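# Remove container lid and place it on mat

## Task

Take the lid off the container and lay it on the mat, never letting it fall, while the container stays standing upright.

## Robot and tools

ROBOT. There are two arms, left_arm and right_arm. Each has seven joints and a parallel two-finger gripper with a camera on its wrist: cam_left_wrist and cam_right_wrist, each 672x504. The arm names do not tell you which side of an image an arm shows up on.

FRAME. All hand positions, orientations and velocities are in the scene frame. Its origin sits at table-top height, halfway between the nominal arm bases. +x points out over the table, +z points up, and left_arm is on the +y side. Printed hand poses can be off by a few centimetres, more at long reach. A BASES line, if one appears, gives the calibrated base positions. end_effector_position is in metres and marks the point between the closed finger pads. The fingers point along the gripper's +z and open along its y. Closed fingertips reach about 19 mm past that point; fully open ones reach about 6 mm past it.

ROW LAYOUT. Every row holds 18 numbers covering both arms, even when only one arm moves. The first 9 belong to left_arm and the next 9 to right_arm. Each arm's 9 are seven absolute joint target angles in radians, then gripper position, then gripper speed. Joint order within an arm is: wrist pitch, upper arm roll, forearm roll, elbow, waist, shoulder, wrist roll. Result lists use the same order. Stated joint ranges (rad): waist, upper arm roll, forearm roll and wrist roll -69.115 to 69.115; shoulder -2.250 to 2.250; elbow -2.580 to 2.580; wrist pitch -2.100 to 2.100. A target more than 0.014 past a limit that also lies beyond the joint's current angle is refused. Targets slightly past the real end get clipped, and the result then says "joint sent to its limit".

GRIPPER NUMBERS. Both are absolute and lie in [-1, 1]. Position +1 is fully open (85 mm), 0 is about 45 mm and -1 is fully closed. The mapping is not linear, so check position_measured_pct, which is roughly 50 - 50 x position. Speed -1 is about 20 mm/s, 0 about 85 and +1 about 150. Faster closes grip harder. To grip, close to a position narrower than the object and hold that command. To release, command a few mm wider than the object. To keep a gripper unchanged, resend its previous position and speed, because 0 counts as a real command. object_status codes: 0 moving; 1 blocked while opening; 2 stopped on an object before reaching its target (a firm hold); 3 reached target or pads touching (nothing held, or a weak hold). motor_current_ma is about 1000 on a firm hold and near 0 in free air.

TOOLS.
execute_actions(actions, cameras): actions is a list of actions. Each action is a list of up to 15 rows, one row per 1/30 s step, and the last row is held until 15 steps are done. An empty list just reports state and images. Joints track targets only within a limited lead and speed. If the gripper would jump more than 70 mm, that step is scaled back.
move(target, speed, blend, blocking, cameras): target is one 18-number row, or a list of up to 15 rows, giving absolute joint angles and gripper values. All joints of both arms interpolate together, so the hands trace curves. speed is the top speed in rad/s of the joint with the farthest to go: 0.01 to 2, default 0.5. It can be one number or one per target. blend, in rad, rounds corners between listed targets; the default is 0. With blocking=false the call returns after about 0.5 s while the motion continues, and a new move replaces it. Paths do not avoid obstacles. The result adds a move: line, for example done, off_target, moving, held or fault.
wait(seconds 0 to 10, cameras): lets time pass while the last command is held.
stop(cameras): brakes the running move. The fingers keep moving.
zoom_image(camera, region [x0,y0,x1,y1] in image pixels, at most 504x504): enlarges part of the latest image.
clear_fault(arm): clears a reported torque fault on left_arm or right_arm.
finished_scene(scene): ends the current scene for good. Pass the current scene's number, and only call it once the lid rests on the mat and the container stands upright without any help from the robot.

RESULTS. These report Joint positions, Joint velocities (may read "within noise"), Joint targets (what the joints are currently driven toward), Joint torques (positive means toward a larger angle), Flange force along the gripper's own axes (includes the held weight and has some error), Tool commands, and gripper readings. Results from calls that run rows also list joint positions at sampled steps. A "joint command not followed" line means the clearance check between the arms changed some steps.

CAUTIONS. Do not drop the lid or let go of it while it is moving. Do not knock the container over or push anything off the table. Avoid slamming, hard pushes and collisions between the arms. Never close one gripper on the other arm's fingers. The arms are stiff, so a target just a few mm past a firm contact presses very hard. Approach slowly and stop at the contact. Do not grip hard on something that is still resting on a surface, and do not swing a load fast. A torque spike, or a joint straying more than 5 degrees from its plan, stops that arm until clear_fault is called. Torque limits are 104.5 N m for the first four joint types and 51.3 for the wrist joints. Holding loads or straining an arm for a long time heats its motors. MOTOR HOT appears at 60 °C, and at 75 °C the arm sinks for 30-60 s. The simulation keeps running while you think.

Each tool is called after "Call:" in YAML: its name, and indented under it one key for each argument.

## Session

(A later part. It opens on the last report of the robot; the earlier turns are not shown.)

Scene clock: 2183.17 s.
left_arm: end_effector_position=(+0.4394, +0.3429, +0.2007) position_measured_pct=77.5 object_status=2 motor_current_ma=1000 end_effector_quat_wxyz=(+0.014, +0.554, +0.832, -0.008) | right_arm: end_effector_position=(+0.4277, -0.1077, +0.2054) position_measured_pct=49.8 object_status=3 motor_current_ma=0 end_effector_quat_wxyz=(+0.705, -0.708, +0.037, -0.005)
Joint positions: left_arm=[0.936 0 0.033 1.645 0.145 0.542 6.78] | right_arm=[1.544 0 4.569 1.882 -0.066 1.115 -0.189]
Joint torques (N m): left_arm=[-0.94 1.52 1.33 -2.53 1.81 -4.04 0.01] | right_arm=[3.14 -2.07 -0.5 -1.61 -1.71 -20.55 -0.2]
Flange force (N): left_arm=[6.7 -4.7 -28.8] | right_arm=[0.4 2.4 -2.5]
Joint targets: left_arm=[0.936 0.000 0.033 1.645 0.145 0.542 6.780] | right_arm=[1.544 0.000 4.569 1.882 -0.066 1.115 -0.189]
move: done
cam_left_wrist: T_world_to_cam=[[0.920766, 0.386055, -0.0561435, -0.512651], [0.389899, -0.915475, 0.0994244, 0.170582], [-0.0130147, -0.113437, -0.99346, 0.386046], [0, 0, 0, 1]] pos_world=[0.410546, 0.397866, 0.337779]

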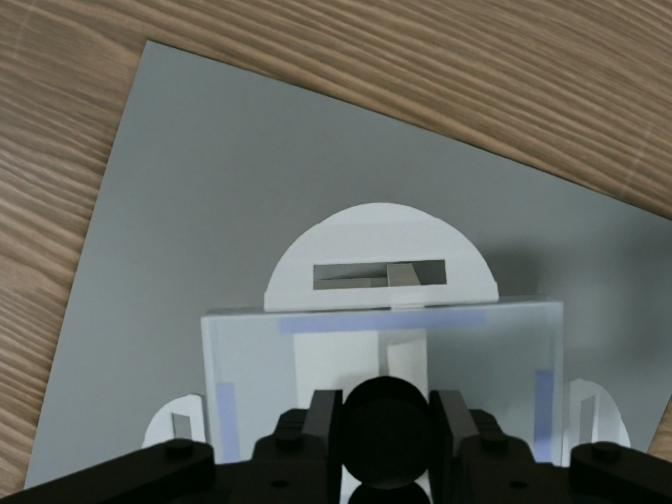

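Call:
move:
  target: [0.9411,0,0.033,1.6422,0.145,0.5398,6.78,-0.7,-1,1.544,0,4.569,1.882,-0.066,1.115,-0.189,0,0]
  speed: 0.02
  cameras: []

Call:
move:
  target: [0.9411,0,0.033,1.6422,0.145,0.5398,6.78,-0.5,-1,1.544,0,4.569,1.882,-0.066,1.115,-0.189,0,0]
  speed: 0.02
  cameras: ["cam_left_wrist"]

Scene clock: 2193.47 s.
left_arm: end_effector_position=(+0.4394, +0.3428, +0.2026) position_measured_pct=77.5 object_status=2 motor_current_ma=1000 end_effector_quat_wxyz=(+0.014, +0.554, +0.832, -0.008) | right_arm: end_effector_position=(+0.4277, -0.1077, +0.2054) position_measured_pct=49.8 object_status=3 motor_current_ma=0 end_effector_quat_wxyz=(+0.705, -0.708, +0.037, -0.005)
Joint positions: left_arm=[0.941 0 0.033 1.642 0.145 0.54 6.78] | right_arm=[1.544 0 4.569 1.882 -0.066 1.115 -0.189]
Joint torques (N m): left_arm=[-0.14 0.12 0.63 -8.42 -0.06 -17.27 0.04] | right_arm=[3.13 -2.16 -0.51 -1.56 -1.77 -20.56 -0.2]
Flange force (N): left_arm=[2.4 -3.9 -0.2] | right_arm=[0.7 2.5 -2.7]
Joint targets: left_arm=[0.941 0.000 0.033 1.642 0.145 0.540 6.780] | right_arm=[1.544 0.000 4.569 1.882 -0.066 1.115 -0.189]
move: done

Scene clock: 2193.97 s.
left_arm: end_effector_position=(+0.4394, +0.3428, +0.2026) position_measured_pct=74.9 object_status=3 motor_current_ma=20 end_effector_quat_wxyz=(+0.014, +0.554, +0.832, -0.008) | right_arm: end_effector_position=(+0.4277, -0.1077, +0.2054) position_measured_pct=49.8 object_status=3 motor_current_ma=0 end_effector_quat_wxyz=(+0.705, -0.708, +0.037, -0.005)
Joint positions: left_arm=[0.941 0 0.033 1.642 0.145 0.54 6.78] | right_arm=[1.544 0 4.569 1.882 -0.066 1.115 -0.189]
Joint torques (N m): left_arm=[-0.02 -0.4 0.36 -9.23 -0.45 -18.88 -0.03] | right_arm=[3.15 -2.12 -0.49 -1.63 -1.81 -20.54 -0.19]
Flange force (N): left_arm=[1.7 -4.4 3.4] | right_arm=[0.4 2.3 -2.7]
Joint targets: left_arm=[0.941 0.000 0.033 1.642 0.145 0.540 6.780] | right_arm=[1.544 0.000 4.569 1.882 -0.066 1.115 -0.189]
move: done
cam_left_wrist: T_world_to_cam=[[0.920851, 0.385836, -0.0562531, -0.512549], [0.389695, -0.915555, 0.0994872, 0.170448], [-0.013117, -0.113534, -0.993447, 0.388011], [0, 0, 0, 1]] pos_world=[0.410647, 0.397867, 0.339679]

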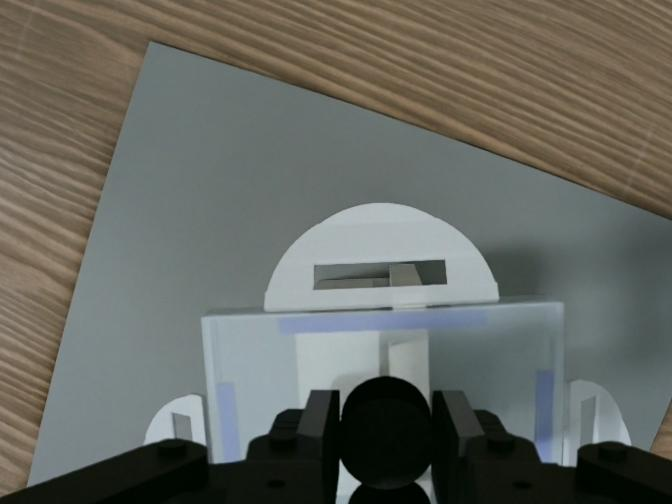

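Call:
move:
  target: [0.9411,0,0.033,1.6422,0.145,0.5398,6.78,-0.2,-1,1.544,0,4.569,1.882,-0.066,1.115,-0.189,0,0]
  speed: 0.02
  cameras: ["cam_left_wrist"]

Call:
move:
  target: [0.9932,0,0.033,1.6141,0.145,0.5156,6.78,-0.2,-1,1.544,0,4.569,1.882,-0.066,1.115,-0.189,0,0]
  speed: 0.05
  cameras: ["cam_left_wrist"]

Scene clock: 2200.77 s.
left_arm: end_effector_position=(+0.4395, +0.3428, +0.2026) position_measured_pct=60.2 object_status=0 motor_current_ma=0 end_effector_quat_wxyz=(+0.014, +0.554, +0.832, -0.008) | right_arm: end_effector_position=(+0.4277, -0.1077, +0.2054) position_measured_pct=49.8 object_status=3 motor_current_ma=0 end_effector_quat_wxyz=(+0.705, -0.708, +0.037, -0.005)
Joint positions: left_arm=[0.941 0 0.033 1.642 0.145 0.54 6.78] | right_arm=[1.544 0 4.569 1.882 -0.066 1.115 -0.189]
Joint torques (N m): left_arm=[0 -0.61 0.25 -9.1 -0.75 -18.69 -0.01] | right_arm=[3.14 -2.14 -0.51 -1.61 -1.74 -20.59 -0.21]
Flange force (N): left_arm=[1.1 -4.6 3.1] | right_arm=[0.4 2.5 -2.7]
Joint targets: left_arm=[0.941 0.000 0.033 1.642 0.145 0.540 6.780] | right_arm=[1.544 0.000 4.569 1.882 -0.066 1.115 -0.189]
move: done
cam_left_wrist: T_world_to_cam=[[0.920836, 0.385872, -0.0562566, -0.512555], [0.38973, -0.91554, 0.0994854, 0.170428], [-0.0131166, -0.113535, -0.993447, 0.388011], [0, 0, 0, 1]] pos_world=[0.410647, 0.397867, 0.339679]

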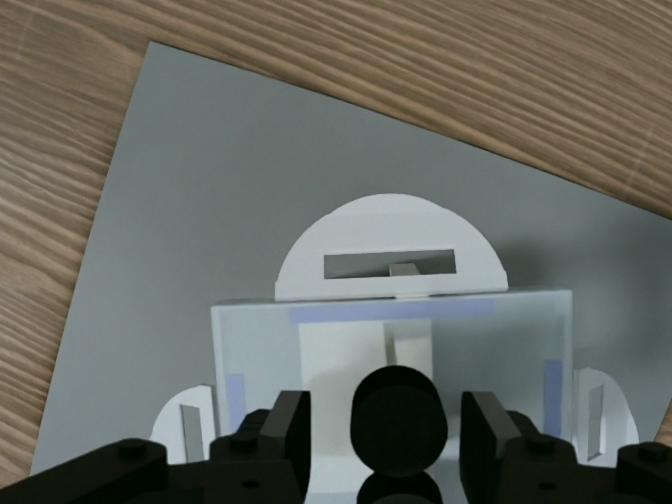

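Scene clock: 2202.03 s.
left_arm: end_effector_position=(+0.4397, +0.3425, +0.2214) position_measured_pct=60.2 object_status=3 motor_current_ma=0 end_effector_quat_wxyz=(+0.015, +0.555, +0.832, -0.008) | right_arm: end_effector_position=(+0.4277, -0.1077, +0.2054) position_measured_pct=49.8 object_status=3 motor_current_ma=0 end_effector_quat_wxyz=(+0.705, -0.708, +0.037, -0.005)
Joint positions: left_arm=[0.993 0 0.033 1.614 0.145 0.516 6.78] | right_arm=[1.544 0 4.569 1.882 -0.066 1.115 -0.189]
Joint torques (N m): left_arm=[-0.02 -0.62 0.21 -9.3 -0.76 -18.39 -0.01] | right_arm=[3.11 -2.12 -0.48 -1.61 -1.72 -20.52 -0.25]
Flange force (N): left_arm=[1.1 -4.6 2.9] | right_arm=[0.3 2.4 -2.6]
Joint targets: left_arm=[0.993 0.000 0.033 1.614 0.145 0.516 6.780] | right_arm=[1.544 0.000 4.569 1.882 -0.066 1.115 -0.189]
move: done
cam_left_wrist: T_world_to_cam=[[0.921388, 0.384499, -0.0566042, -0.511267], [0.388418, -0.915994, 0.100435, 0.16865], [-0.0132321, -0.114526, -0.993332, 0.406966], [0, 0, 0, 1]] pos_world=[0.410954, 0.397672, 0.358374]

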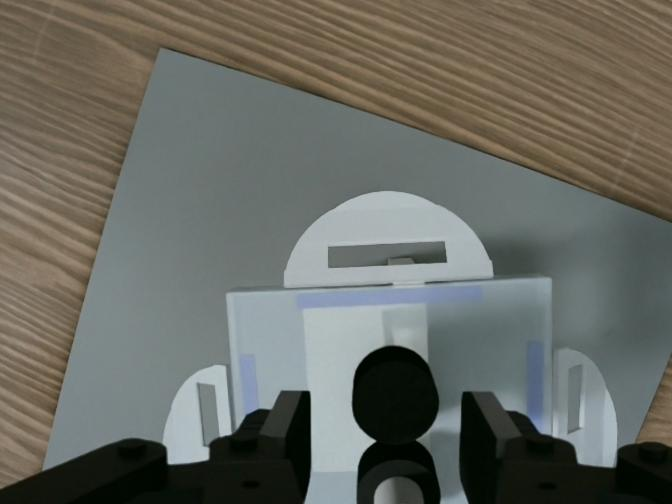

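Call:
move:
  target:
    - [1.2466,0,0.031,1.4477,0.145,0.4286,6.78,-0.2,-1,1.544,0,4.569,1.882,-0.066,1.115,-0.189,0,0]
    - [1.5336,0,0.03,1.1953,0.145,0.394,6.78,-0.2,-1,1.544,0,4.569,1.882,-0.066,1.115,-0.189,0,0]
  speed: 0.2
  cameras: ["cam_left_wrist","cam_right_wrist"]

Scene clock: 2210.80 s.
left_arm: end_effector_position=(+0.4414, +0.3415, +0.4048) position_measured_pct=60.2 object_status=3 motor_current_ma=0 end_effector_quat_wxyz=(+0.015, +0.562, +0.827, -0.009) | right_arm: end_effector_position=(+0.4277, -0.1077, +0.2054) position_measured_pct=49.8 object_status=3 motor_current_ma=0 end_effector_quat_wxyz=(+0.705, -0.708, +0.037, -0.005)
Joint positions: left_arm=[1.534 0 0.03 1.195 0.145 0.394 6.78] | right_arm=[1.544 0 4.569 1.882 -0.066 1.115 -0.189]
Joint torques (N m): left_arm=[-0.01 -0.67 0.25 -10.7 -0.73 -17.44 0.02] | right_arm=[3.11 -2.11 -0.51 -1.61 -1.75 -20.51 -0.23]
Flange force (N): left_arm=[1.3 -5.0 4.8] | right_arm=[0.3 2.3 -2.7]
Joint targets: left_arm=[1.534 0.000 0.030 1.195 0.145 0.394 6.780] | right_arm=[1.544 0.000 4.569 1.882 -0.066 1.115 -0.189]
move: done
cam_left_wrist: T_world_to_cam=[[0.927771, 0.368737, -0.0572213, -0.499252], [0.372848, -0.922225, 0.102394, 0.156956], [-0.0150145, -0.116333, -0.993097, 0.590378], [0, 0, 0, 1]] pos_world=[0.413535, 0.397522, 0.541664]
cam_right_wrist: T_world_to_cam=[[-0.172843, -0.00530857, -0.984935, 0.2875], [-0.984354, 0.0357012, 0.172548, 0.436925], [0.0342473, 0.999348, -0.0113962, 0.251099], [0, 0, 0, 1]] pos_world=[0.471182, -0.265008, 0.210639]

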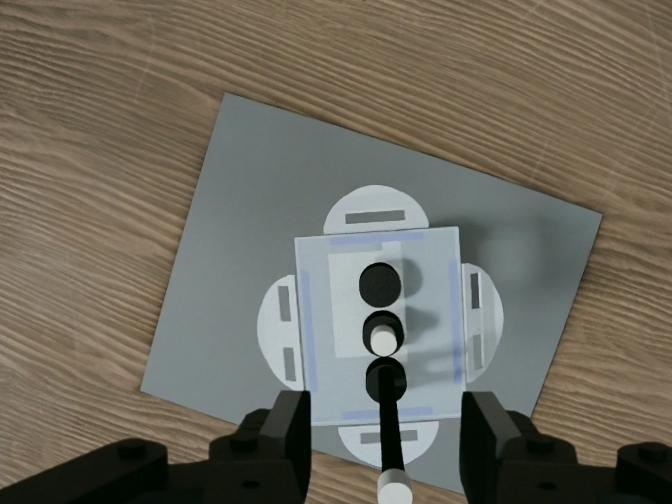

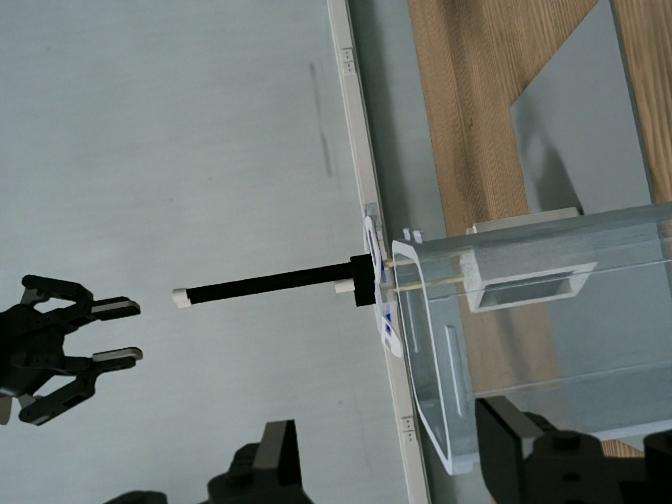

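Call:
finished_scene:
  scene: 1

The scene is finished: the task was done.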